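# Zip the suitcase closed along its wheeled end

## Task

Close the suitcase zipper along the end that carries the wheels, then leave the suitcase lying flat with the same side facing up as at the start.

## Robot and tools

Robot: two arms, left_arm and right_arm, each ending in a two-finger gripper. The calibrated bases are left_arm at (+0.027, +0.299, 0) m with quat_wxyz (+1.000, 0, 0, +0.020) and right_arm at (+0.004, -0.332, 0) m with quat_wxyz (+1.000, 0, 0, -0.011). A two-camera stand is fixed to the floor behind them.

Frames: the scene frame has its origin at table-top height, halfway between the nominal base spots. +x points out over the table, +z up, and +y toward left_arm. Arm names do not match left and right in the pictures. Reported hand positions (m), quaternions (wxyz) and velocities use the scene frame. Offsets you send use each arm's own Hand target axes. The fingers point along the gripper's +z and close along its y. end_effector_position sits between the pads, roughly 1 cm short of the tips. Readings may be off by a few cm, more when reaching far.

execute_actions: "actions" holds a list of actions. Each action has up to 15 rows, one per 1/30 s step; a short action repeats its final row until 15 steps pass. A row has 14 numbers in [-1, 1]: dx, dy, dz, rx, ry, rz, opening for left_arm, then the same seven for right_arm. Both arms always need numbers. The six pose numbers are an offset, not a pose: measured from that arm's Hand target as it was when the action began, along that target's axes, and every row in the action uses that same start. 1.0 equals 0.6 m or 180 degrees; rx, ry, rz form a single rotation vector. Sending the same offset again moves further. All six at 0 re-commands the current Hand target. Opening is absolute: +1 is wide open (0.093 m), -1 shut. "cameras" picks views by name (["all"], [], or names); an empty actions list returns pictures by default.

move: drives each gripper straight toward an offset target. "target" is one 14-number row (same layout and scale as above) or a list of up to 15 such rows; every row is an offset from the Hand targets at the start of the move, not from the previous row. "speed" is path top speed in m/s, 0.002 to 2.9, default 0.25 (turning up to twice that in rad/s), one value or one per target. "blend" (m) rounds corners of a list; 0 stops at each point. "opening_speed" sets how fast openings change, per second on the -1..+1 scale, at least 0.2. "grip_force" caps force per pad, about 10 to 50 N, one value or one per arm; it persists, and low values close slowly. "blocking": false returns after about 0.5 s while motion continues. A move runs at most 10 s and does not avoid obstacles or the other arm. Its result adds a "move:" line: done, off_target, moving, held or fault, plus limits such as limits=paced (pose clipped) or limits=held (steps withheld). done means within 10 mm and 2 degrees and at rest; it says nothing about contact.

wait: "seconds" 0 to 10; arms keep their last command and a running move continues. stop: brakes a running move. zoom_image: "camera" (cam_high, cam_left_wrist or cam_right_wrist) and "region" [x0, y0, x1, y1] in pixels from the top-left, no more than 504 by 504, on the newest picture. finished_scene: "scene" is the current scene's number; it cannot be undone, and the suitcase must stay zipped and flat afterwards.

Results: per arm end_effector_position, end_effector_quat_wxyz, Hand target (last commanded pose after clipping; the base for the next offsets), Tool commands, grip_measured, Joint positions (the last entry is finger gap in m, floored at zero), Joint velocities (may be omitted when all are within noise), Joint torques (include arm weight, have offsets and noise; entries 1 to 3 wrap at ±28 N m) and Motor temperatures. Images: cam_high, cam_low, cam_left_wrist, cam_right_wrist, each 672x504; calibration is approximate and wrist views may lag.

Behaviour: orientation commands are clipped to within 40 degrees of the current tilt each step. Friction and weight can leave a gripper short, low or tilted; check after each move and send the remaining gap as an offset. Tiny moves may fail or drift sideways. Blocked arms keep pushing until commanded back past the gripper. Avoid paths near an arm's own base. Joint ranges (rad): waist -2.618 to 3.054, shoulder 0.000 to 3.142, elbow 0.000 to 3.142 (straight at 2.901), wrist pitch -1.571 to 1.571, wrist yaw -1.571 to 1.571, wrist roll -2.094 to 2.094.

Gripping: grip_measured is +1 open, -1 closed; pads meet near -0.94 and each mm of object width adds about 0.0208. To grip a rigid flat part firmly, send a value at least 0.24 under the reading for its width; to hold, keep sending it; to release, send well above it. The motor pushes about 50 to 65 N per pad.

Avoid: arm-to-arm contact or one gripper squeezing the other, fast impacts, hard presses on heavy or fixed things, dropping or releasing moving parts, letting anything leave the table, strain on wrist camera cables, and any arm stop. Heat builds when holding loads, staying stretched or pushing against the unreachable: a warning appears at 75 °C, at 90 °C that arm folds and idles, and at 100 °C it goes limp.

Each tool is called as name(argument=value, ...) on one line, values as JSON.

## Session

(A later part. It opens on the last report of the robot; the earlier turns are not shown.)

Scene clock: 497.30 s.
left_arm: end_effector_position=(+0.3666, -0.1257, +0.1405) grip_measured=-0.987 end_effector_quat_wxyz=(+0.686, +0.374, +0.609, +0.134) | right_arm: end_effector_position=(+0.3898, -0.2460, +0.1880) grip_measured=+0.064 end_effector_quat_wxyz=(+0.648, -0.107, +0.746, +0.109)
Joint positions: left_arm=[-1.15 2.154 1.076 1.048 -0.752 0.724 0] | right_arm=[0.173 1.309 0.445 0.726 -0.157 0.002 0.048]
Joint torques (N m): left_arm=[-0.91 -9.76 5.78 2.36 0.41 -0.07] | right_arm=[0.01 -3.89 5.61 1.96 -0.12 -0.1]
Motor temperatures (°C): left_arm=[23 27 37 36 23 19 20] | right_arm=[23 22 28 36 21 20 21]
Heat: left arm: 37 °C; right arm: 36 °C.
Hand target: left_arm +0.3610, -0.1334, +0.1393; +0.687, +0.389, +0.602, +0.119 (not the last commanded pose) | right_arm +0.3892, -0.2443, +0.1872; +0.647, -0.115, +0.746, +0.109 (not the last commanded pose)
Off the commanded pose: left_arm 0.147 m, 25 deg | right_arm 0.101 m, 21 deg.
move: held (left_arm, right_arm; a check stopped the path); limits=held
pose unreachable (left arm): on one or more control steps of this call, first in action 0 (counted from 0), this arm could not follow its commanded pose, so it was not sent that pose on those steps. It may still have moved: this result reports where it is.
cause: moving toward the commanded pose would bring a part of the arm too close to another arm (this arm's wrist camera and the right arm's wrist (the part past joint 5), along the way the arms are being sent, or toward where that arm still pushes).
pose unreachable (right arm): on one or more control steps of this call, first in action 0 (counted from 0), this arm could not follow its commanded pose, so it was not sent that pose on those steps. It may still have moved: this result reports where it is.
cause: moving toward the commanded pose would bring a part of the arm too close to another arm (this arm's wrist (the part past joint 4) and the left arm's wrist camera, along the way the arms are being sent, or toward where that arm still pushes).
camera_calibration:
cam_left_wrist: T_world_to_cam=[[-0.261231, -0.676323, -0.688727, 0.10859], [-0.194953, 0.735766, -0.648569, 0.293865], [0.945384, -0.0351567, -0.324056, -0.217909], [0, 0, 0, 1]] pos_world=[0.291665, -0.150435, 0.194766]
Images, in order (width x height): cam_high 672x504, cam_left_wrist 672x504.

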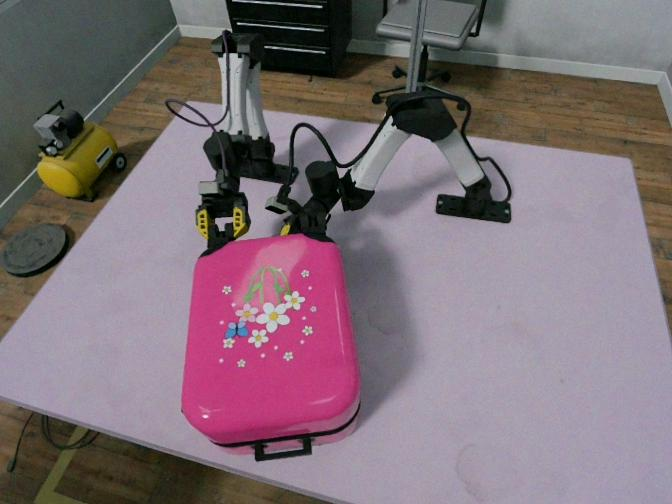

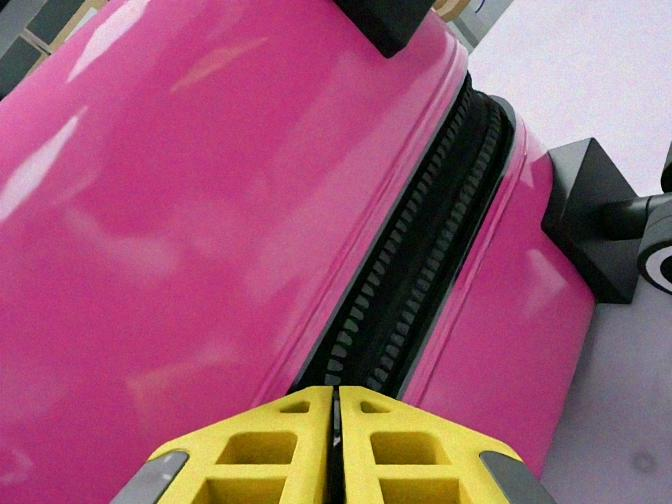

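move(target=[[0,0,0,0,0,0,-1,0,0,0,0,0,0,0.6],[0,0,0,0,0,0,-1,-0.03,-0.02,-0.22,0,0,0,0.6],[0,0,0,0,0,0,-0.4,-0.03,-0.02,-0.22,0,0,0,0.6],[0,0,-0.15,0,0,0,-0.4,-0.03,-0.12,-0.25,0,0,0,0.6]], speed=0.1, opening_speed=1, cameras=["all"])

Scene clock: 515.20 s.
left_arm: end_effector_position=(+0.2796, -0.1044, +0.1277) grip_measured=-0.401 end_effector_quat_wxyz=(+0.675, +0.411, +0.599, +0.128) | right_arm: end_effector_position=(+0.2685, -0.3560, +0.2015) grip_measured=+0.597 end_effector_quat_wxyz=(+0.624, -0.090, +0.765, +0.130)
Joint positions: left_arm=[-1.326 2.016 0.804 1.127 -0.869 0.724 0.026] | right_arm=[-0.598 0.653 0.341 0 -0.918 -0.163 0.074]
Joint torques (N m): left_arm=[-0.65 -10.8 3.93 2.62 -0.1 -0.15] | right_arm=[-0.69 0.58 9.42 2.09 -0.3 -0.14]
Motor temperatures (°C): left_arm=[22 32 35 38 21 19 20] | right_arm=[21 21 29 39 19 19 21]
Heat: left arm: 38 °C; right arm: 39 °C.
Hand target: left_arm +0.2782, -0.0983, +0.1418; +0.688, +0.388, +0.602, +0.119 | right_arm +0.2732, -0.3590, +0.2249; +0.647, -0.115, +0.746, +0.109
Off the commanded pose: left_arm 0.015 m, 3 deg | right_arm 0.024 m, 5 deg.
move: off_target (left_arm, right_arm); target 3's new opening was sent with left_arm's hand 0.010 m and 3 deg from that target
camera_calibration:
cam_left_wrist: T_world_to_cam=[[-0.309431, -0.621084, -0.720074, 0.114676], [-0.15918, 0.780384, -0.6047, 0.241863], [0.937504, -0.0724918, -0.340339, -0.138795], [0, 0, 0, 1]] pos_world=[0.204105, -0.127583, 0.181592]
cam_right_wrist: T_world_to_cam=[[0.290262, -0.95487, -0.0630145, -0.406943], [-0.588638, -0.126241, -0.798479, 0.310273], [0.754489, 0.268861, -0.598716, 0.0965342], [0, 0, 0, 1]] pos_world=[0.227925, -0.375363, 0.2799]

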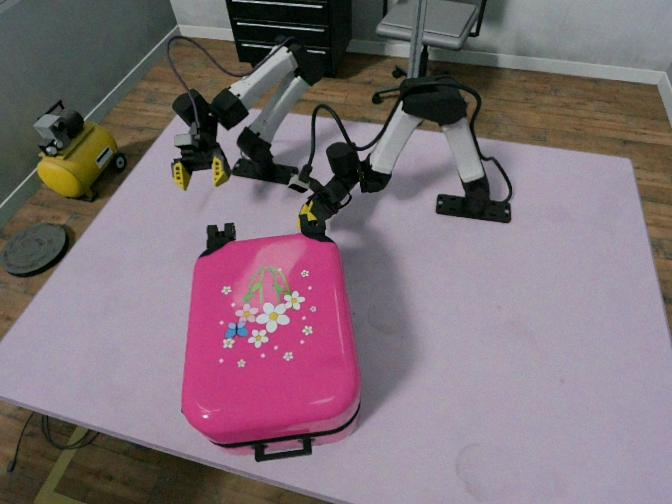

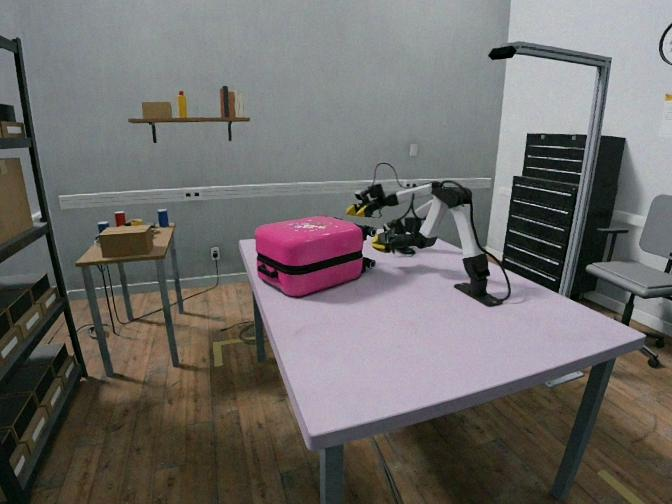

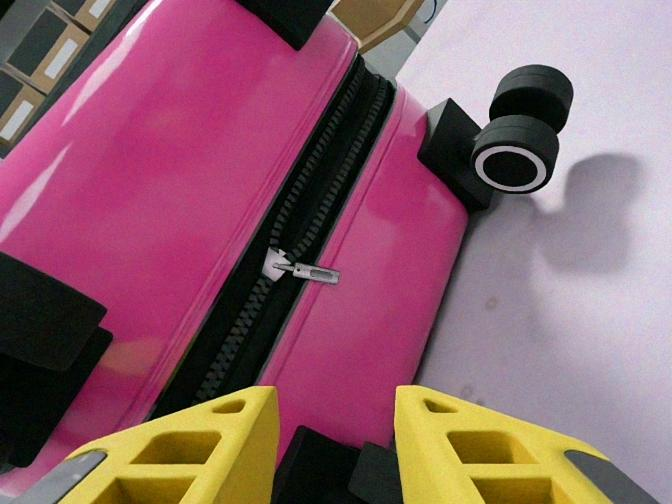

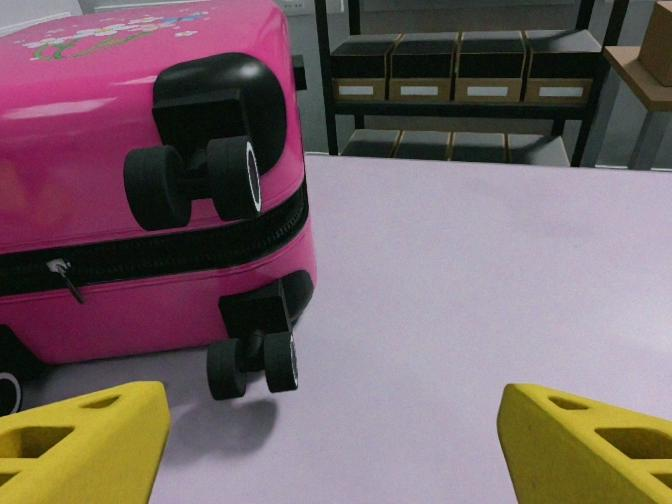

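move(target=[[0.007,0.027,-0.156,0,0,0,-0.4,0,0,0,0,0,0,0],[-0.1,0.352,-0.198,-0.0149,0.361,-0.295,-0.4,0,0,0,0,0,0,0],[-0.151,0.303,-0.023,-0.0149,0.361,-0.295,0.7,0,0,0,0,0,0,0]], speed=0.18, blend=[0.03,0.03,0], cameras=["cam_high","cam_left_wrist"])

Scene clock: 544.10 s.
left_arm: end_effector_position=(+0.3015, -0.0358, +0.3400) grip_measured=+0.698 end_effector_quat_wxyz=(+0.345, -0.027, +0.932, -0.105) | right_arm: end_effector_position=(+0.2685, -0.3559, +0.2016) grip_measured=+0.003 end_effector_quat_wxyz=(+0.624, -0.090, +0.765, +0.130)
Joint positions: left_arm=[-1.115 1.96 2.457 -1.506 -0.508 -0.982 0.079] | right_arm=[-0.598 0.653 0.341 0 -0.919 -0.163 0.045]
Joint torques (N m): left_arm=[-0.14 -5.94 7.57 0.89 -0.16 0.11] | right_arm=[-0.69 0.61 9.44 2.1 -0.32 -0.13]
Motor temperatures (°C): left_arm=[21 34 33 35 20 19 20] | right_arm=[20 20 33 44 19 19 21]
Heat: left arm: 35 °C; right arm: 44 °C.
Hand target: left_arm +0.2984, -0.0282, +0.3320; +0.258, -0.042, +0.965, +0.011 | right_arm +0.2732, -0.3589, +0.2249; +0.647, -0.115, +0.746, +0.109
Off the commanded pose: left_arm 0.011 m, 17 deg | right_arm 0.024 m, 5 deg.
joint sent to its limit (left arm) — joint 4 (wrist pitch), lower limit. The joint targets are off in orientation, not in position.
move: off_target (left_arm, right_arm); blend cut to 0 m at target 1; target 3's new opening was sent with left_arm's hand 0.011 m and 17 deg from that target
camera_calibration:
cam_left_wrist: T_world_to_cam=[[-0.0304105, -0.979543, 0.198926, -0.0924041], [-0.963993, -0.0238591, -0.264855, 0.418561], [0.264183, -0.199818, -0.943547, 0.321502], [0, 0, 0, 1]] pos_world=[0.315744, -0.0162854, 0.432592]
Images, in order (width x height): cam_high 672x504, cam_left_wrist 672x504.

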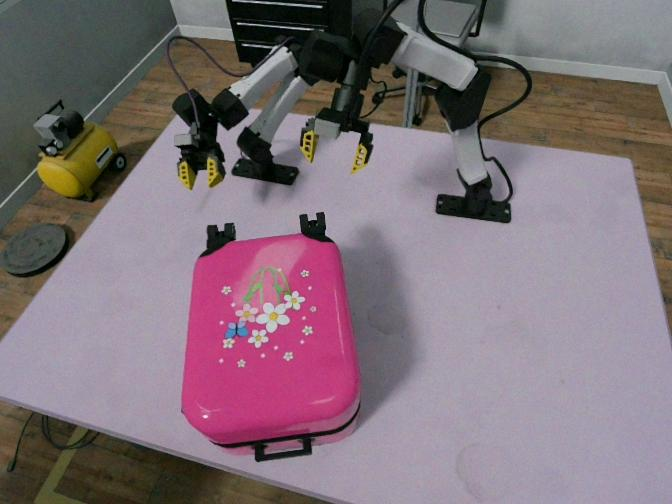

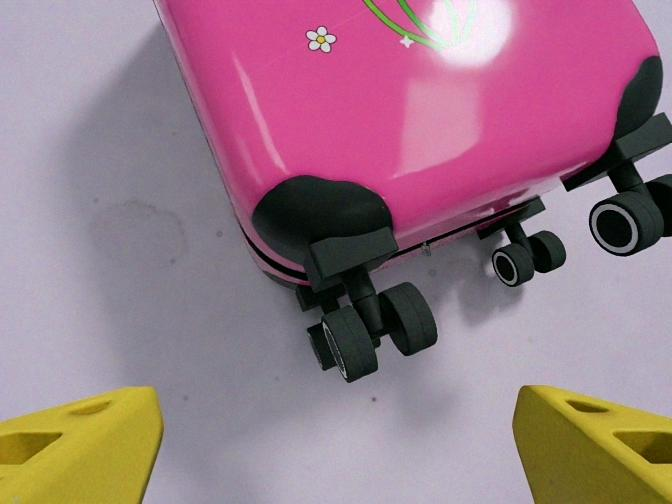

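move(target=[0.094,-0.1185,0.119,-0.0554,0,-0.096,0.7,0,0,0,0,0,0,0], speed=0.12, cameras=["cam_left_wrist"])

Scene clock: 568.80 s.
left_arm: end_effector_position=(+0.2956, -0.1068, +0.2488) grip_measured=+0.698 end_effector_quat_wxyz=(+0.307, -0.172, +0.931, -0.098) | right_arm: end_effector_position=(+0.2685, -0.3559, +0.2016) grip_measured=+0.003 end_effector_quat_wxyz=(+0.624, -0.090, +0.765, +0.130)
Joint positions: left_arm=[-1.21 2.241 2.547 -1.506 -0.555 -1.429 0.079] | right_arm=[-0.598 0.653 0.341 0 -0.919 -0.163 0.045]
Joint torques (N m): left_arm=[-0.92 -7.87 8.38 0.45 -0.33 -0.15] | right_arm=[-0.76 0.65 9.39 2.07 -0.32 -0.15]
Heat: left arm: 34 °C; right arm: 45 °C.
Hand target: left_arm +0.2914, -0.1002, +0.2418; +0.252, -0.209, +0.943, +0.056 | right_arm +0.2732, -0.3589, +0.2249; +0.647, -0.115, +0.746, +0.109
Off the commanded pose: left_arm 0.010 m, 19 deg | right_arm 0.024 m, 5 deg.
joint sent to its limit (left arm) — joint 4 (wrist pitch), lower limit. The joint targets are off in orientation, not in position.
move: off_target (left_arm, right_arm)
camera_calibration:
cam_left_wrist: T_world_to_cam=[[0.252857, -0.92771, 0.274622, -0.241061], [-0.941318, -0.301486, -0.151748, 0.322448], [0.223573, -0.220136, -0.949503, 0.234104], [0, 0, 0, 1]] pos_world=[0.31214, -0.0748869, 0.337414]
Images, in order (width x height): cam_left_wrist 672x504.

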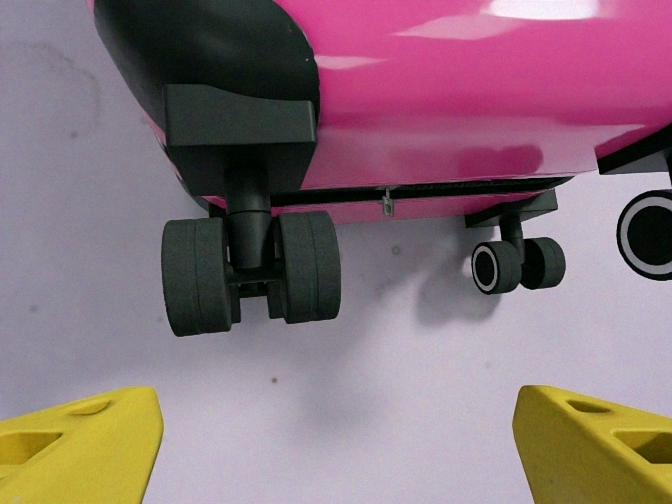

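move(target=[[-0.006,0.048,0.03,0,0,0,0.7,0,0,0,0,0,0,0],[-0.006,0.048,0.108,0,0,0,0.7,0,0,0,0,0,0,0],[-0.006,0.048,0.108,0,0,0,-0.25,0,0,0,0,0,0,0]], speed=0.08, opening_speed=0.7, cameras=["cam_left_wrist","cam_right_wrist"])

Scene clock: 580.17 s.
left_arm: end_effector_position=(+0.3167, -0.0731, +0.2091) grip_measured=-0.248 end_effector_quat_wxyz=(+0.284, -0.203, +0.937, -0.029) | right_arm: end_effector_position=(+0.2685, -0.3559, +0.2016) grip_measured=+0.003 end_effector_quat_wxyz=(+0.624, -0.090, +0.765, +0.130)
Joint positions: left_arm=[-1.133 2.23 2.397 -1.507 -0.536 -1.456 0.033] | right_arm=[-0.598 0.653 0.341 0 -0.919 -0.163 0.045]
Joint torques (N m): left_arm=[-0.06 -7.99 4.45 0.15 -0.17 -0.12] | right_arm=[-0.7 0.59 9.47 2.09 -0.32 -0.15]
Heat: left arm: 34 °C; right arm: 46 °C.
Hand target: left_arm +0.3114, -0.0591, +0.1874; +0.252, -0.209, +0.943, +0.056 | right_arm +0.2732, -0.3589, +0.2249; +0.647, -0.115, +0.746, +0.109
Off the commanded pose: left_arm 0.026 m, 11 deg | right_arm 0.024 m, 5 deg.
joint sent to its limit (left arm) — joint 4 (wrist pitch), lower limit. The joint targets are off in orientation, not in position.
move: off_target (left_arm, right_arm); target 3's new opening was sent with left_arm's hand 0.026 m and 11 deg from that target
camera_calibration:
cam_left_wrist: T_world_to_cam=[[0.35493, -0.921796, 0.155939, -0.211318], [-0.920139, -0.373951, -0.11621, 0.327005], [0.165435, -0.102239, -0.980907, 0.232767], [0, 0, 0, 1]] pos_world=[0.337385, -0.0487104, 0.299276]
cam_right_wrist: T_world_to_cam=[[0.29099, -0.954654, -0.0629345, -0.406947], [-0.588201, -0.126635, -0.798738, 0.310192], [0.754549, 0.269443, -0.598378, 0.0966771], [0, 0, 0, 1]] pos_world=[0.227925, -0.375261, 0.280001]
Images, in order (width x height): cam_left_wrist 672x504, cam_right_wrist 672x504.

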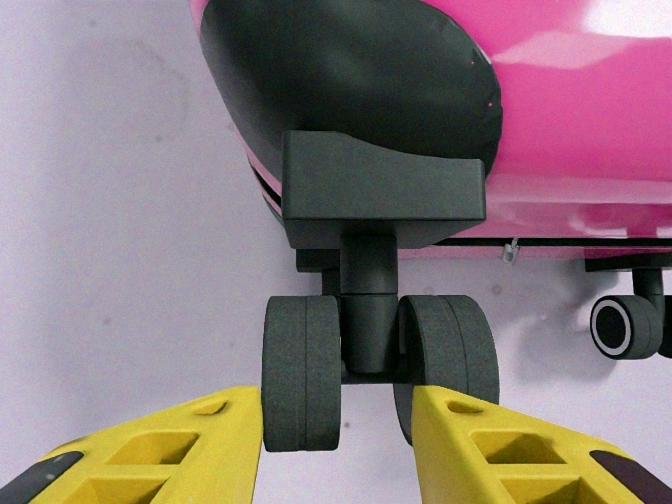

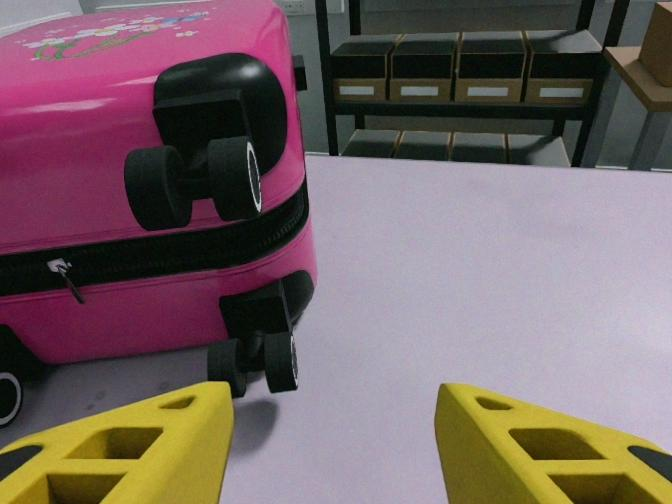

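move(target=[[0,-0.018,0,0,0,0,0.5,0,0,0,0,0,0,0],[0,-0.019,0.042,0,0,0,0.5,0,0,0,0,0,0,0],[0,-0.019,0.042,0,0,0,-0.1,0,0,0,0,0,0,0]], speed=0.06, opening_speed=0.7, cameras=["cam_left_wrist"])

Scene clock: 590.17 s.
left_arm: end_effector_position=(+0.3289, -0.0774, +0.1825) grip_measured=+0.056 end_effector_quat_wxyz=(+0.277, -0.207, +0.938, -0.007) | right_arm: end_effector_position=(+0.2685, -0.3559, +0.2016) grip_measured=+0.003 end_effector_quat_wxyz=(+0.624, -0.090, +0.765, +0.130)
Joint positions: left_arm=[-1.113 2.308 2.428 -1.503 -0.531 -1.455 0.048] | right_arm=[-0.598 0.653 0.341 0 -0.919 -0.163 0.045]
Joint torques (N m): left_arm=[0.46 -7.64 7.25 -0.01 -0.22 -0.08] | right_arm=[-0.72 0.57 9.5 2.08 -0.3 -0.14]
Motor temperatures (°C): left_arm=[20 33 33 30 20 19 20] | right_arm=[19 19 36 46 18 19 20]
Heat: left arm: 33 °C; right arm: 46 °C.
Hand target: left_arm +0.3276, -0.0642, +0.1657; +0.252, -0.209, +0.943, +0.056 | right_arm +0.2732, -0.3589, +0.2249; +0.647, -0.115, +0.746, +0.109
Off the commanded pose: left_arm 0.021 m, 8 deg | right_arm 0.024 m, 5 deg.
joint sent to its limit (left arm) — joint 4 (wrist pitch), lower limit. The joint targets are off in orientation, not in position.
move: off_target (left_arm, right_arm); target 3's new opening was sent with left_arm's hand 0.021 m and 8 deg from that target
camera_calibration:
cam_left_wrist: T_world_to_cam=[[0.375316, -0.919859, 0.114006, -0.214381], [-0.915757, -0.387002, -0.107787, 0.329589], [0.143269, -0.0639479, -0.987616, 0.215635], [0, 0, 0, 1]] pos_world=[0.35139, -0.0558593, 0.272931]
Images, in order (width x height): cam_left_wrist 672x504.

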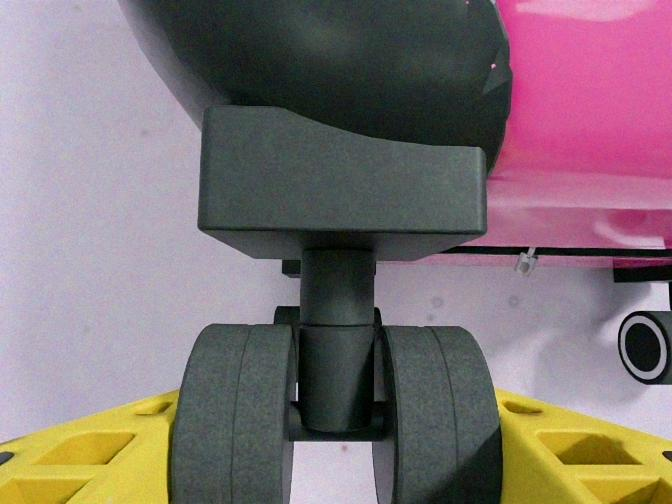

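move(target=[0,0,0,0,0,0,-0.3,0.158,0.198,0.154,-0.1366,-0.0676,-0.268,0], speed=0.12, cameras=["cam_right_wrist"])

Scene clock: 613.03 s.
left_arm: end_effector_position=(+0.3289, -0.0774, +0.1825) grip_measured=+0.041 end_effector_quat_wxyz=(+0.277, -0.207, +0.938, -0.007) | right_arm: end_effector_position=(+0.3013, -0.2211, +0.1058) grip_measured=+0.003 end_effector_quat_wxyz=(+0.651, -0.522, +0.551, +0.022)
Joint positions: left_arm=[-1.113 2.308 2.428 -1.503 -0.531 -1.455 0.047] | right_arm=[-0.022 1.509 0.127 1.158 -0.823 -0.891 0.045]
Joint torques (N m): left_arm=[0.51 -7.58 7.23 -0.02 -0.17 -0.05] | right_arm=[0.43 -2.59 5.5 2.21 -0.09 -0.05]
Heat: left arm: 33 °C; right arm: 47 °C.
Hand target: left_arm +0.3276, -0.0642, +0.1657; +0.252, -0.209, +0.943, +0.056 | right_arm +0.3100, -0.2201, +0.1199; +0.669, -0.526, +0.525, +0.000
Off the commanded pose: left_arm 0.021 m, 8 deg | right_arm 0.017 m, 4 deg.
joint sent to its limit (left arm) — joint 4 (wrist pitch), lower limit. The joint targets are off in orientation, not in position.
move: off_target (left_arm, right_arm)
camera_calibration:
cam_right_wrist: T_world_to_cam=[[0.583466, -0.453123, 0.673978, -0.349153], [0.0559769, -0.80547, -0.589987, -0.096269], [0.810206, 0.381965, -0.4446, -0.0299055], [0, 0, 0, 1]] pos_world=[0.233338, -0.224328, 0.165228]
Images, in order (width x height): cam_right_wrist 672x504.

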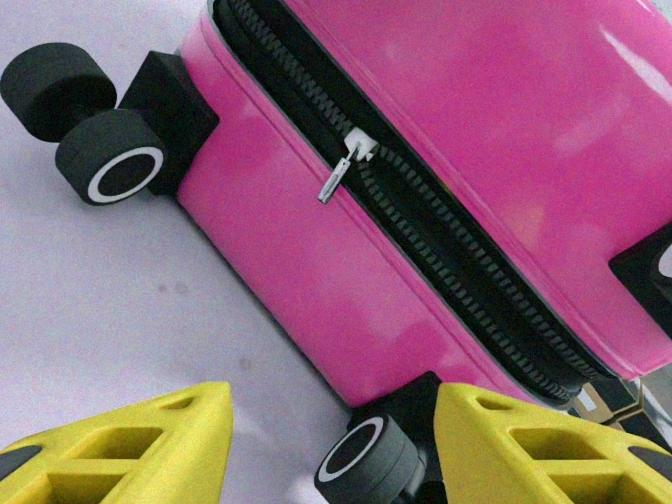

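move(target=[0,0,0,0,0,0,-0.3,-0.032,0.003,0.137,0,0,0,0], speed=0.1, cameras=["cam_right_wrist"])

Scene clock: 621.27 s.
left_arm: end_effector_position=(+0.3289, -0.0774, +0.1825) grip_measured=+0.041 end_effector_quat_wxyz=(+0.277, -0.207, +0.938, -0.007) | right_arm: end_effector_position=(+0.3495, -0.1543, +0.1075) grip_measured=+0.003 end_effector_quat_wxyz=(+0.647, -0.535, +0.543, +0.010)
Joint positions: left_arm=[-1.113 2.308 2.428 -1.503 -0.531 -1.455 0.047] | right_arm=[0.273 1.697 0.34 1.167 -0.534 -0.859 0.045]
Joint torques (N m): left_arm=[0.68 -7.53 7.15 0.02 -0.17 -0.01] | right_arm=[0.39 -4.44 5.82 2.34 -0.05 0.15]
Heat: left arm: 33 °C; right arm: 46 °C.
Hand target: left_arm +0.3276, -0.0642, +0.1657; +0.252, -0.209, +0.943, +0.056 | right_arm +0.3580, -0.1508, +0.1234; +0.669, -0.526, +0.525, +0.001
Off the commanded pose: left_arm 0.021 m, 8 deg | right_arm 0.019 m, 4 deg.
joint sent to its limit (left arm) — joint 4 (wrist pitch), lower limit. The joint targets are off in orientation, not in position.
move: off_target (left_arm, right_arm)
camera_calibration:
cam_right_wrist: T_world_to_cam=[[0.574802, -0.426071, 0.698617, -0.343599], [0.0720927, -0.824062, -0.561893, -0.0556214], [0.815111, 0.373343, -0.442956, -0.0969593], [0, 0, 0, 1]] pos_world=[0.280544, -0.156034, 0.165842]
Images, in order (width x height): cam_right_wrist 672x504.

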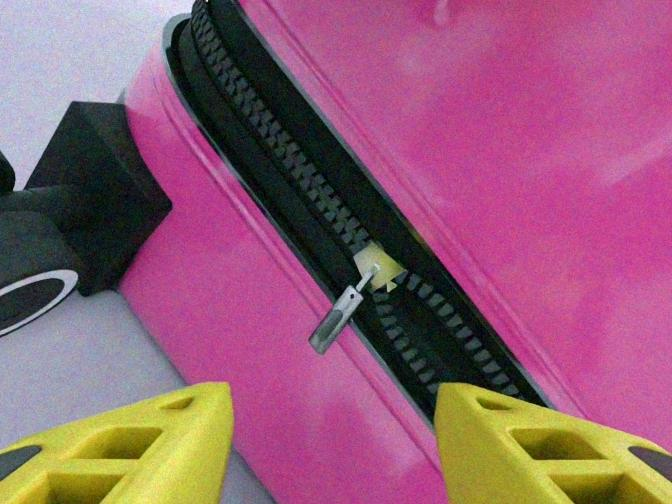

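move(target=[[0,0,0,0,0,0,-0.3,-0.004,0.002,0.075,0,0,0,0],[0,0,0,0,0,0,-0.3,-0.004,0.002,0.075,0,0,0,-1]], speed=0.06, opening_speed=1, cameras=["cam_right_wrist"])

Scene clock: 629.37 s.
left_arm: end_effector_position=(+0.3330, -0.0741, +0.1824) grip_measured=+0.041 end_effector_quat_wxyz=(+0.276, -0.207, +0.938, -0.005) | right_arm: end_effector_position=(+0.3822, -0.1264, +0.1095) grip_measured=-0.984 end_effector_quat_wxyz=(+0.656, -0.527, +0.540, -0.005)
Joint positions: left_arm=[-1.102 2.308 2.428 -1.503 -0.531 -1.446 0.047] | right_arm=[0.356 1.824 0.482 1.191 -0.426 -0.844 0]
Joint torques (N m): left_arm=[-0.27 -7.64 7.36 0 -0.18 -0.14] | right_arm=[0.87 -5.34 6.69 2.02 -0.22 0.11]
Heat: left arm: 34 °C; right arm: 48 °C.
Hand target: left_arm +0.3276, -0.0642, +0.1657; +0.252, -0.209, +0.943, +0.056 | right_arm +0.3879, -0.1173, +0.1196; +0.669, -0.526, +0.525, +0.001
Off the commanded pose: left_arm 0.020 m, 7 deg | right_arm 0.015 m, 2 deg.
joint sent to its limit (left arm) — joint 4 (wrist pitch), lower limit. The joint targets are off in orientation, not in position.
move: off_target (left_arm, right_arm); target 2's new opening was sent with right_arm's hand 0.024 m and 4 deg from that target
camera_calibration:
cam_right_wrist: T_world_to_cam=[[0.542293, -0.443106, 0.713846, -0.34322], [0.0681757, -0.823616, -0.563035, -0.0321059], [0.837419, 0.353997, -0.416432, -0.146969], [0, 0, 0, 1]] pos_world=[0.311389, -0.126499, 0.165727]
Images, in order (width x height): cam_right_wrist 672x504.

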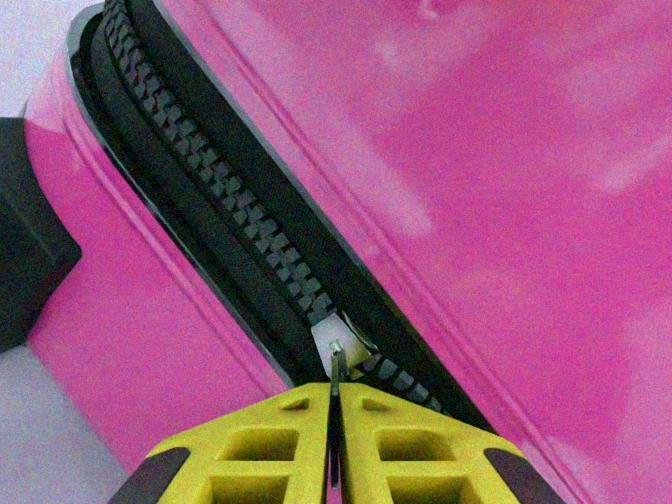

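move(target=[0.018,0.098,0.086,0,0,0,-0.3,0.079,-0.071,-0.059,0,0,0,-1], speed=0.06, cameras=["cam_high","cam_right_wrist","cam_left_wrist"])

Scene clock: 657.80 s.
left_arm: end_effector_position=(+0.3260, -0.0479, +0.1796) grip_measured=+0.041 end_effector_quat_wxyz=(+0.318, -0.161, +0.934, -0.036) | right_arm: end_effector_position=(+0.3760, -0.1495, +0.1128) grip_measured=-0.984 end_effector_quat_wxyz=(+0.661, -0.573, +0.483, +0.046)
Joint positions: left_arm=[-1.102 1.999 1.879 -1.128 -0.576 -1.306 0.047] | right_arm=[0.193 1.827 0.501 1.157 -0.761 -0.918 0]
Joint torques (N m): left_arm=[3.33 -4.63 -0.64 -0.11 0.2 -1.21] | right_arm=[-7.73 -6.06 5.7 1.9 0.56 0.44]
Heat: left arm: 33 °C; right arm: 49 °C.
Hand target: left_arm +0.3177, -0.0038, +0.1155; +0.252, -0.209, +0.943, +0.056 | right_arm +0.4079, -0.1874, +0.1200; +0.669, -0.526, +0.525, +0.001
Off the commanded pose: left_arm 0.078 m, 14 deg | right_arm 0.050 m, 9 deg.
move: off_target (left_arm, right_arm)
camera_calibration:
cam_left_wrist: T_world_to_cam=[[0.26939, -0.950359, 0.155714, -0.160165], [-0.93602, -0.296415, -0.189751, 0.363745], [0.226488, -0.0946345, -0.969406, 0.183267], [0, 0, 0, 1]] pos_world=[0.342112, -0.0270516, 0.271621]
cam_right_wrist: T_world_to_cam=[[0.59263, -0.341585, 0.729459, -0.357969], [0.226815, -0.798208, -0.558049, -0.105332], [0.772881, 0.496168, -0.395565, -0.0891106], [0, 0, 0, 1]] pos_world=[0.304906, -0.16214, 0.167094]
Images, in order (width x height): cam_high 672x504, cam_left_wrist 672x504, cam_right_wrist 672x504.

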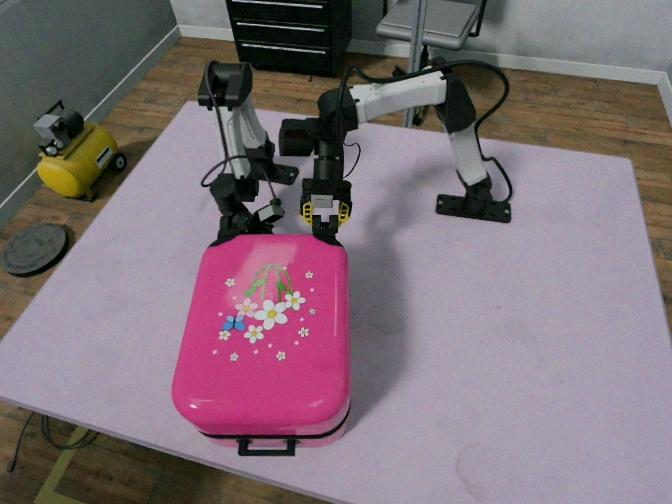

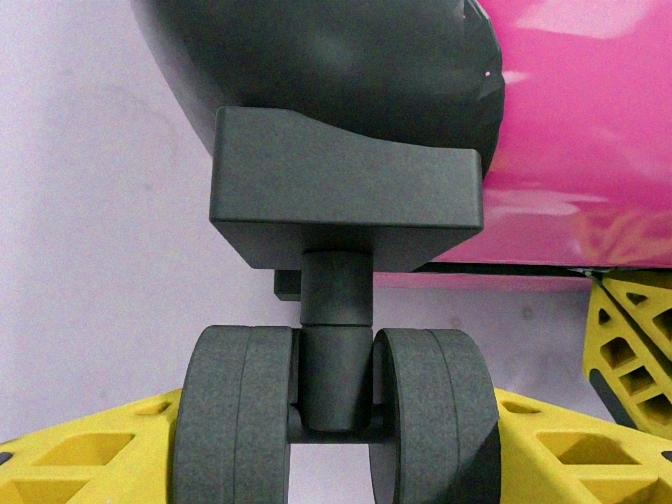

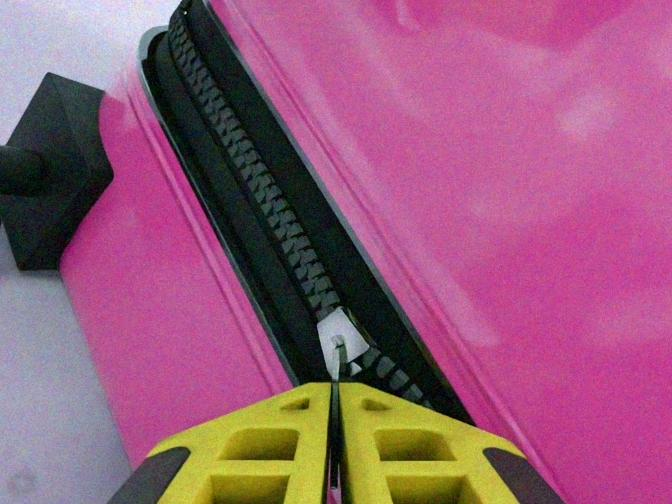

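move(target=[0,0,0,0,0,0,-0.3,0.065,-0.051,-0.046,0,0,0,-1], speed=0.06, cameras=["cam_high","cam_right_wrist","cam_left_wrist"])

Scene clock: 663.53 s.
left_arm: end_effector_position=(+0.3255, -0.0528, +0.1809) grip_measured=+0.041 end_effector_quat_wxyz=(+0.319, -0.160, +0.933, -0.047) | right_arm: end_effector_position=(+0.3910, -0.2149, +0.1182) grip_measured=-0.984 end_effector_quat_wxyz=(+0.673, -0.561, +0.480, +0.053)
Joint positions: left_arm=[-1.107 1.995 1.874 -1.106 -0.572 -1.304 0.047] | right_arm=[-0.044 1.859 0.549 1.144 -1.001 -0.925 0]
Joint torques (N m): left_arm=[3.55 -4.36 -0.2 -0.32 0.11 -1.19] | right_arm=[-3.64 -5.27 6.83 1.49 1.05 0.16]
Heat: left arm: 33 °C; right arm: 47 °C.
Hand target: left_arm +0.3176, -0.0038, +0.1156; +0.252, -0.209, +0.943, +0.056 | right_arm +0.4228, -0.2421, +0.1169; +0.669, -0.526, +0.525, +0.001
Off the commanded pose: left_arm 0.082 m, 15 deg | right_arm 0.042 m, 9 deg.
move: off_target (left_arm, right_arm)
camera_calibration:
cam_left_wrist: T_world_to_cam=[[0.260556, -0.949327, 0.17575, -0.165594], [-0.937104, -0.292472, -0.190517, 0.362743], [0.232265, -0.115056, -0.965824, 0.180654], [0, 0, 0, 1]] pos_world=[0.341115, -0.0303255, 0.272692]
cam_right_wrist: T_world_to_cam=[[0.588679, -0.367503, 0.72, -0.396053], [0.230718, -0.777252, -0.585362, -0.151785], [0.774743, 0.510707, -0.372762, -0.0663966], [0, 0, 0, 1]] pos_world=[0.319608, -0.229617, 0.171559]
Images, in order (width x height): cam_high 672x504, cam_left_wrist 672x504, cam_right_wrist 672x504.

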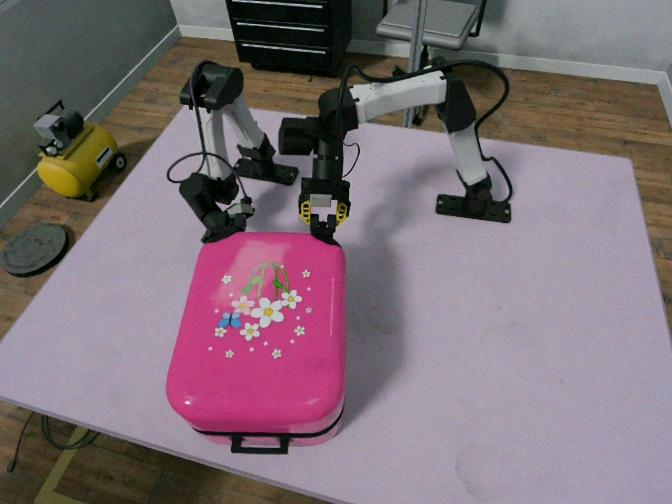

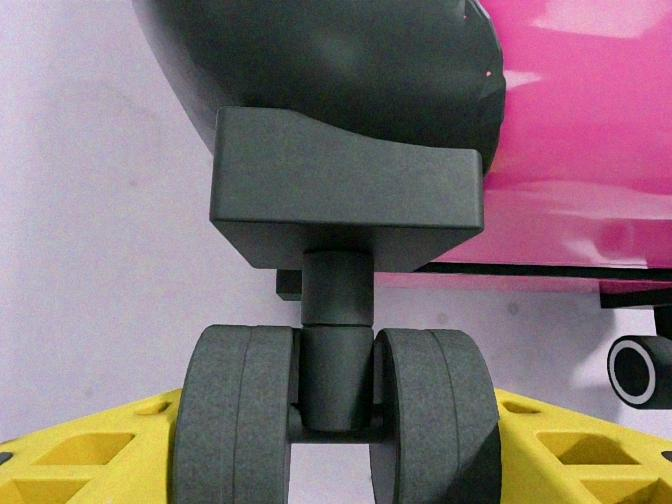

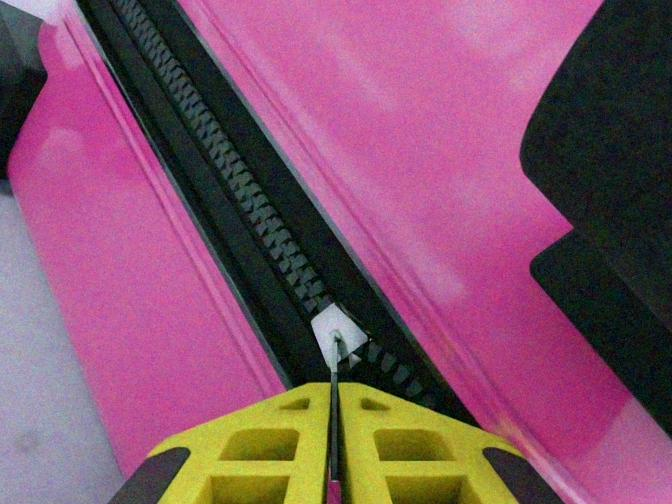

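move(target=[0,0,0,0,0,0,-0.3,0.06,-0.05,-0.064,0,0,0,-1], speed=0.06, cameras=["cam_high","cam_right_wrist","cam_left_wrist"])

Scene clock: 671.73 s.
left_arm: end_effector_position=(+0.3248, -0.0515, +0.1799) grip_measured=+0.041 end_effector_quat_wxyz=(+0.320, -0.134, +0.937, -0.037) | right_arm: end_effector_position=(+0.4074, -0.2772, +0.1139) grip_measured=-0.984 end_effector_quat_wxyz=(+0.669, -0.544, +0.504, +0.050)
Joint positions: left_arm=[-1.107 1.991 1.864 -1.103 -0.572 -1.249 0.047] | right_arm=[-0.229 1.899 0.638 1.021 -1.137 -0.968 0]
Joint torques (N m): left_arm=[3.25 -4.41 -0.4 -0.24 0.05 -1.63] | right_arm=[-3.49 -6.2 6.78 1.55 0.57 -0.03]
Heat: left arm: 32 °C; right arm: 45 °C.
Hand target: left_arm +0.3176, -0.0038, +0.1156; +0.252, -0.209, +0.943, +0.056 | right_arm +0.4286, -0.3023, +0.1167; +0.669, -0.526, +0.525, +0.000
Off the commanded pose: left_arm 0.080 m, 16 deg | right_arm 0.033 m, 6 deg.
move: off_target (left_arm, right_arm)
camera_calibration:
cam_left_wrist: T_world_to_cam=[[0.219497, -0.96536, 0.141068, -0.145319], [-0.949141, -0.244752, -0.19806, 0.370036], [0.225726, -0.0904195, -0.969986, 0.183979], [0, 0, 0, 1]] pos_world=[0.341584, -0.0330826, 0.272246]
cam_right_wrist: T_world_to_cam=[[0.594862, -0.404835, 0.69444, -0.435437], [0.17274, -0.779351, -0.602306, -0.181448], [0.785047, 0.478247, -0.393675, -0.0597201], [0, 0, 0, 1]] pos_world=[0.337251, -0.289131, 0.169587]
Images, in order (width x height): cam_high 672x504, cam_left_wrist 672x504, cam_right_wrist 672x504.

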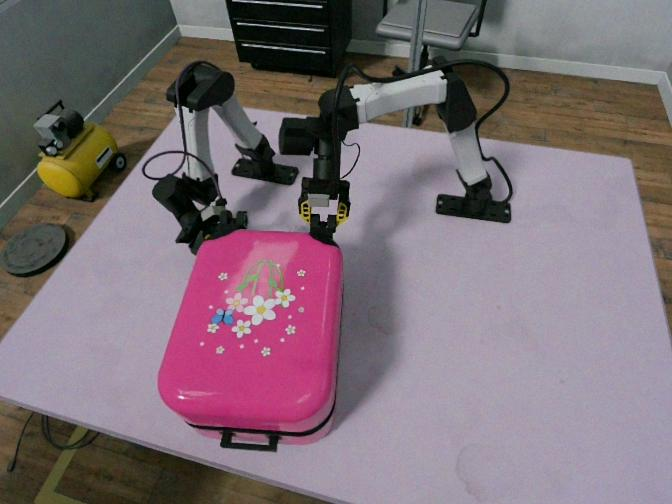

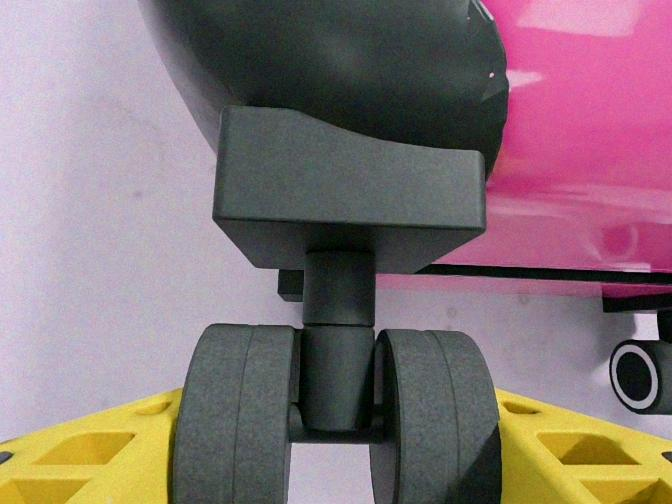

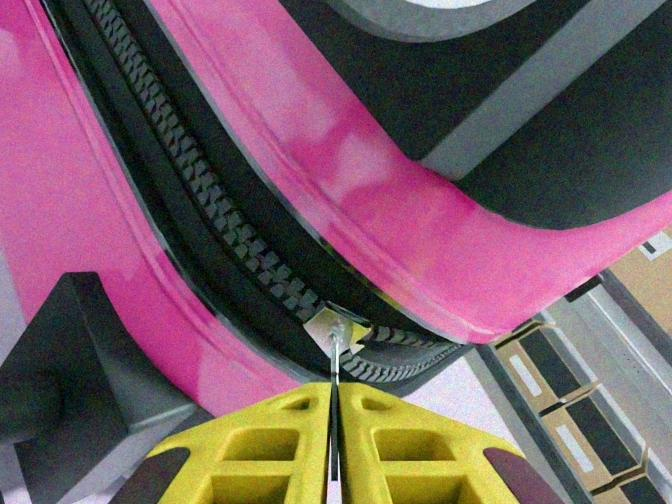

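move(target=[0.078,0.005,-0.045,0,0,0,-0.3,0.067,-0.067,0,-0.078,-0.078,-0.012,-1], speed=0.06, cameras=["cam_high","cam_right_wrist"])

Scene clock: 683.77 s.
left_arm: end_effector_position=(+0.3047, -0.0594, +0.1735) grip_measured=+0.041 end_effector_quat_wxyz=(+0.344, -0.153, +0.926, -0.037) | right_arm: end_effector_position=(+0.4397, -0.2903, +0.1165) grip_measured=-0.984 end_effector_quat_wxyz=(+0.669, -0.588, +0.410, +0.196)
Joint positions: left_arm=[-1.178 1.989 1.818 -1.095 -0.648 -1.362 0.047] | right_arm=[-0.278 2.123 1.196 0.043 -1.535 -1.56 0]
Joint torques (N m): left_arm=[-1.1 -5.48 1.65 -1 0.55 -1.93] | right_arm=[-9.2 -8.36 8.96 1.41 0.19 -0.16]
Heat: left arm: 31 °C; right arm: 43 °C.
Hand target: left_arm +0.2674, -0.0239, +0.1156; +0.252, -0.209, +0.943, +0.056 | right_arm +0.4688, -0.3424, +0.1166; +0.659, -0.609, +0.426, +0.116
Off the commanded pose: left_arm 0.077 m, 16 deg | right_arm 0.060 m, 10 deg.
move: off_target (left_arm, right_arm)
camera_calibration:
cam_right_wrist: T_world_to_cam=[[0.726975, -0.240351, 0.643225, -0.466169], [0.398121, -0.61569, -0.680019, -0.238245], [0.559471, 0.750438, -0.351902, 0.095624], [0, 0, 0, 1]] pos_world=[0.380244, -0.330489, 0.171491]
Images, in order (width x height): cam_high 672x504, cam_right_wrist 672x504.

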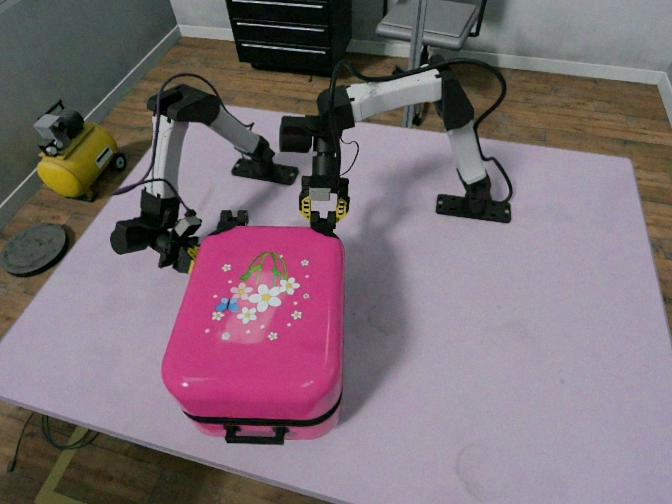

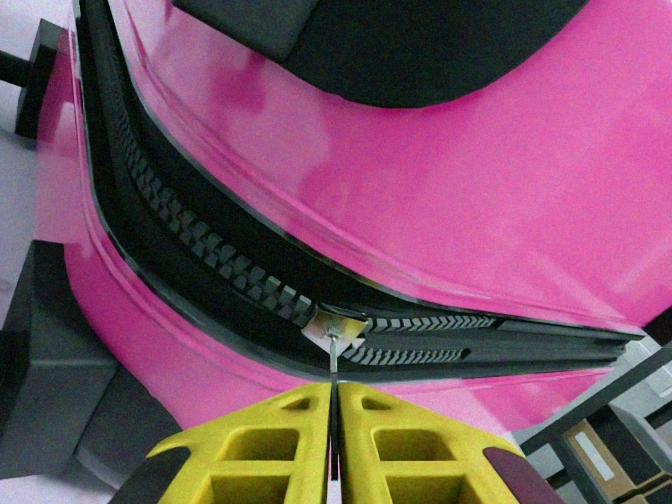

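move(target=[0.039,0.021,-0.023,0,0,0,-0.3,0.042,-0.050,0.057,0,0,0,-1], speed=0.06, cameras=["cam_high","cam_right_wrist"])

Scene clock: 694.50 s.
left_arm: end_effector_position=(+0.2960, -0.0612, +0.1693) grip_measured=+0.041 end_effector_quat_wxyz=(+0.364, -0.181, +0.913, -0.042) | right_arm: end_effector_position=(+0.4800, -0.2800, +0.1286) grip_measured=-0.984 end_effector_quat_wxyz=(+0.658, -0.590, +0.405, +0.232)
Joint positions: left_arm=[-1.215 1.989 1.784 -1.083 -0.706 -1.461 0.047] | right_arm=[-0.229 2.278 1.571 -0.45 -1.543 -1.787 0]
Joint torques (N m): left_arm=[-3.29 -7.98 1.07 -1.52 0.96 -1.69] | right_arm=[-7.77 -8.72 9.94 1.61 0.57 -0.13]
Motor temperatures (°C): left_arm=[21 30 30 26 20 23 22] | right_arm=[22 24 35 42 18 19 21]
Heat: left arm: 30 °C; right arm: 42 °C.
Hand target: left_arm +0.2375, -0.0240, +0.1160; +0.252, -0.209, +0.943, +0.056 | right_arm +0.5188, -0.3279, +0.1165; +0.659, -0.609, +0.426, +0.116
Off the commanded pose: left_arm 0.088 m, 18 deg | right_arm 0.063 m, 14 deg.
move: off_target (left_arm, right_arm)
camera_calibration:
cam_right_wrist: T_world_to_cam=[[0.767502, -0.205876, 0.607088, -0.505947], [0.403215, -0.581187, -0.706852, -0.229062], [0.498355, 0.787297, -0.36305, 0.110733], [0, 0, 0, 1]] pos_world=[0.425492, -0.32447, 0.185443]
Images, in order (width x height): cam_high 672x504, cam_right_wrist 672x504.

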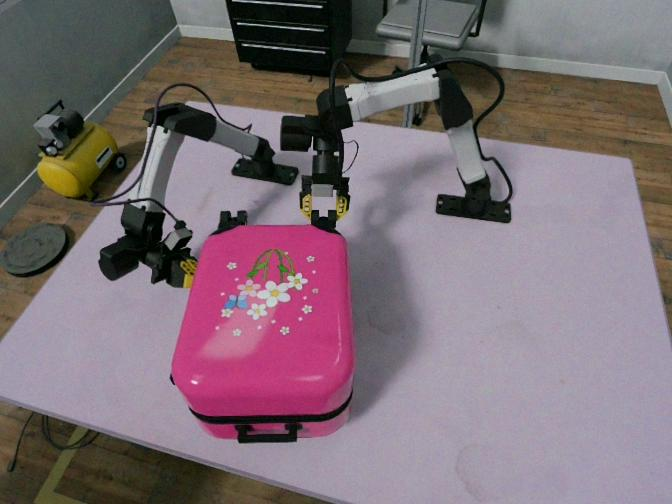

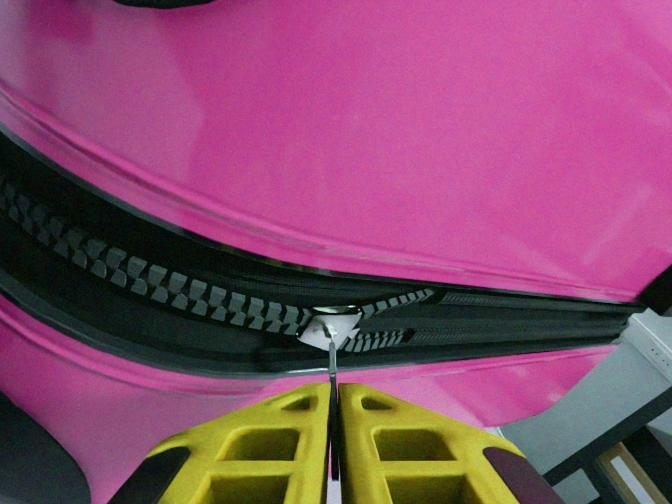

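move(target=[0.026,0.014,-0.015,0,0,0,-0.3,0.042,-0.045,0.029,0,0,0,-1], speed=0.05, cameras=["cam_high","cam_right_wrist"])

Scene clock: 705.63 s.
left_arm: end_effector_position=(+0.2944, -0.0610, +0.1685) grip_measured=+0.041 end_effector_quat_wxyz=(+0.381, -0.203, +0.901, -0.048) | right_arm: end_effector_position=(+0.5111, -0.2636, +0.1383) grip_measured=-0.984 end_effector_quat_wxyz=(+0.640, -0.594, +0.407, +0.269)
Joint positions: left_arm=[-1.231 1.989 1.764 -1.07 -0.748 -1.525 0.047] | right_arm=[-0.18 2.504 2.054 -1.064 -1.535 -2.086 0]
Joint torques (N m): left_arm=[-5.3 -9.69 0.55 -1.86 1.25 -1.56] | right_arm=[-10.55 -8.91 9.76 1.92 0.36 0.02]
Heat: left arm: 30 °C; right arm: 43 °C.
Hand target: left_arm +0.2176, -0.0239, +0.1160; +0.252, -0.209, +0.943, +0.056 | right_arm +0.5596, -0.3275, +0.1159; +0.659, -0.609, +0.426, +0.116
Off the commanded pose: left_arm 0.100 m, 20 deg | right_arm 0.083 m, 18 deg.
joint sent to its limit (right arm) — joint 6 (wrist roll), lower limit. The joint targets are off in position and orientation.
move: off_target (left_arm, right_arm)
camera_calibration:
cam_right_wrist: T_world_to_cam=[[0.812415, -0.162716, 0.559915, -0.537377], [0.393134, -0.556315, -0.732092, -0.21005], [0.430612, 0.814885, -0.38799, 0.131033], [0, 0, 0, 1]] pos_world=[0.462727, -0.311071, 0.197949]
Images, in order (width x height): cam_high 672x504, cam_right_wrist 672x504.

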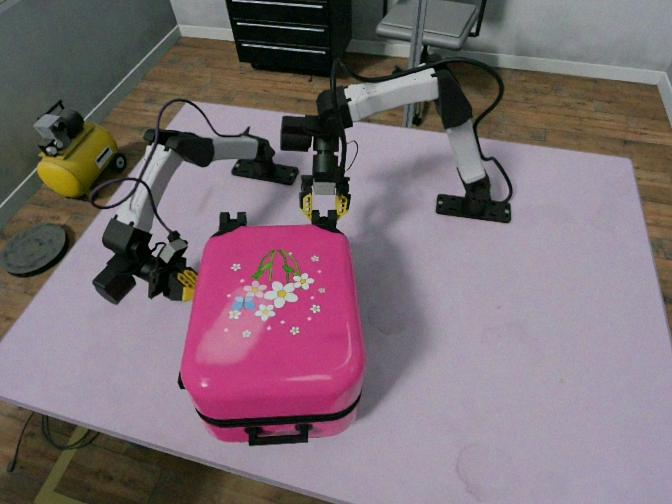

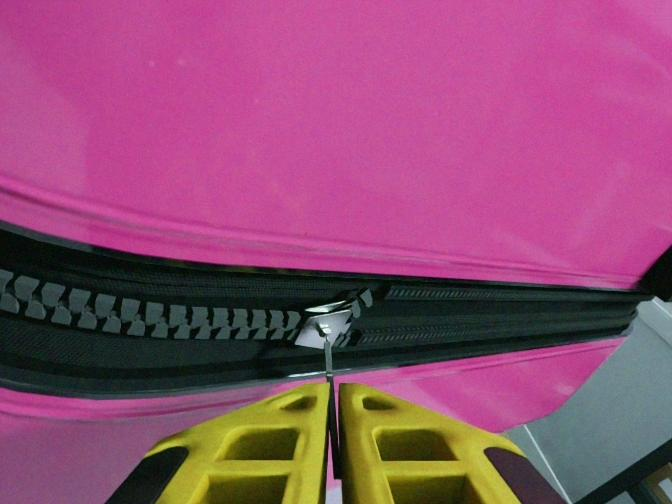

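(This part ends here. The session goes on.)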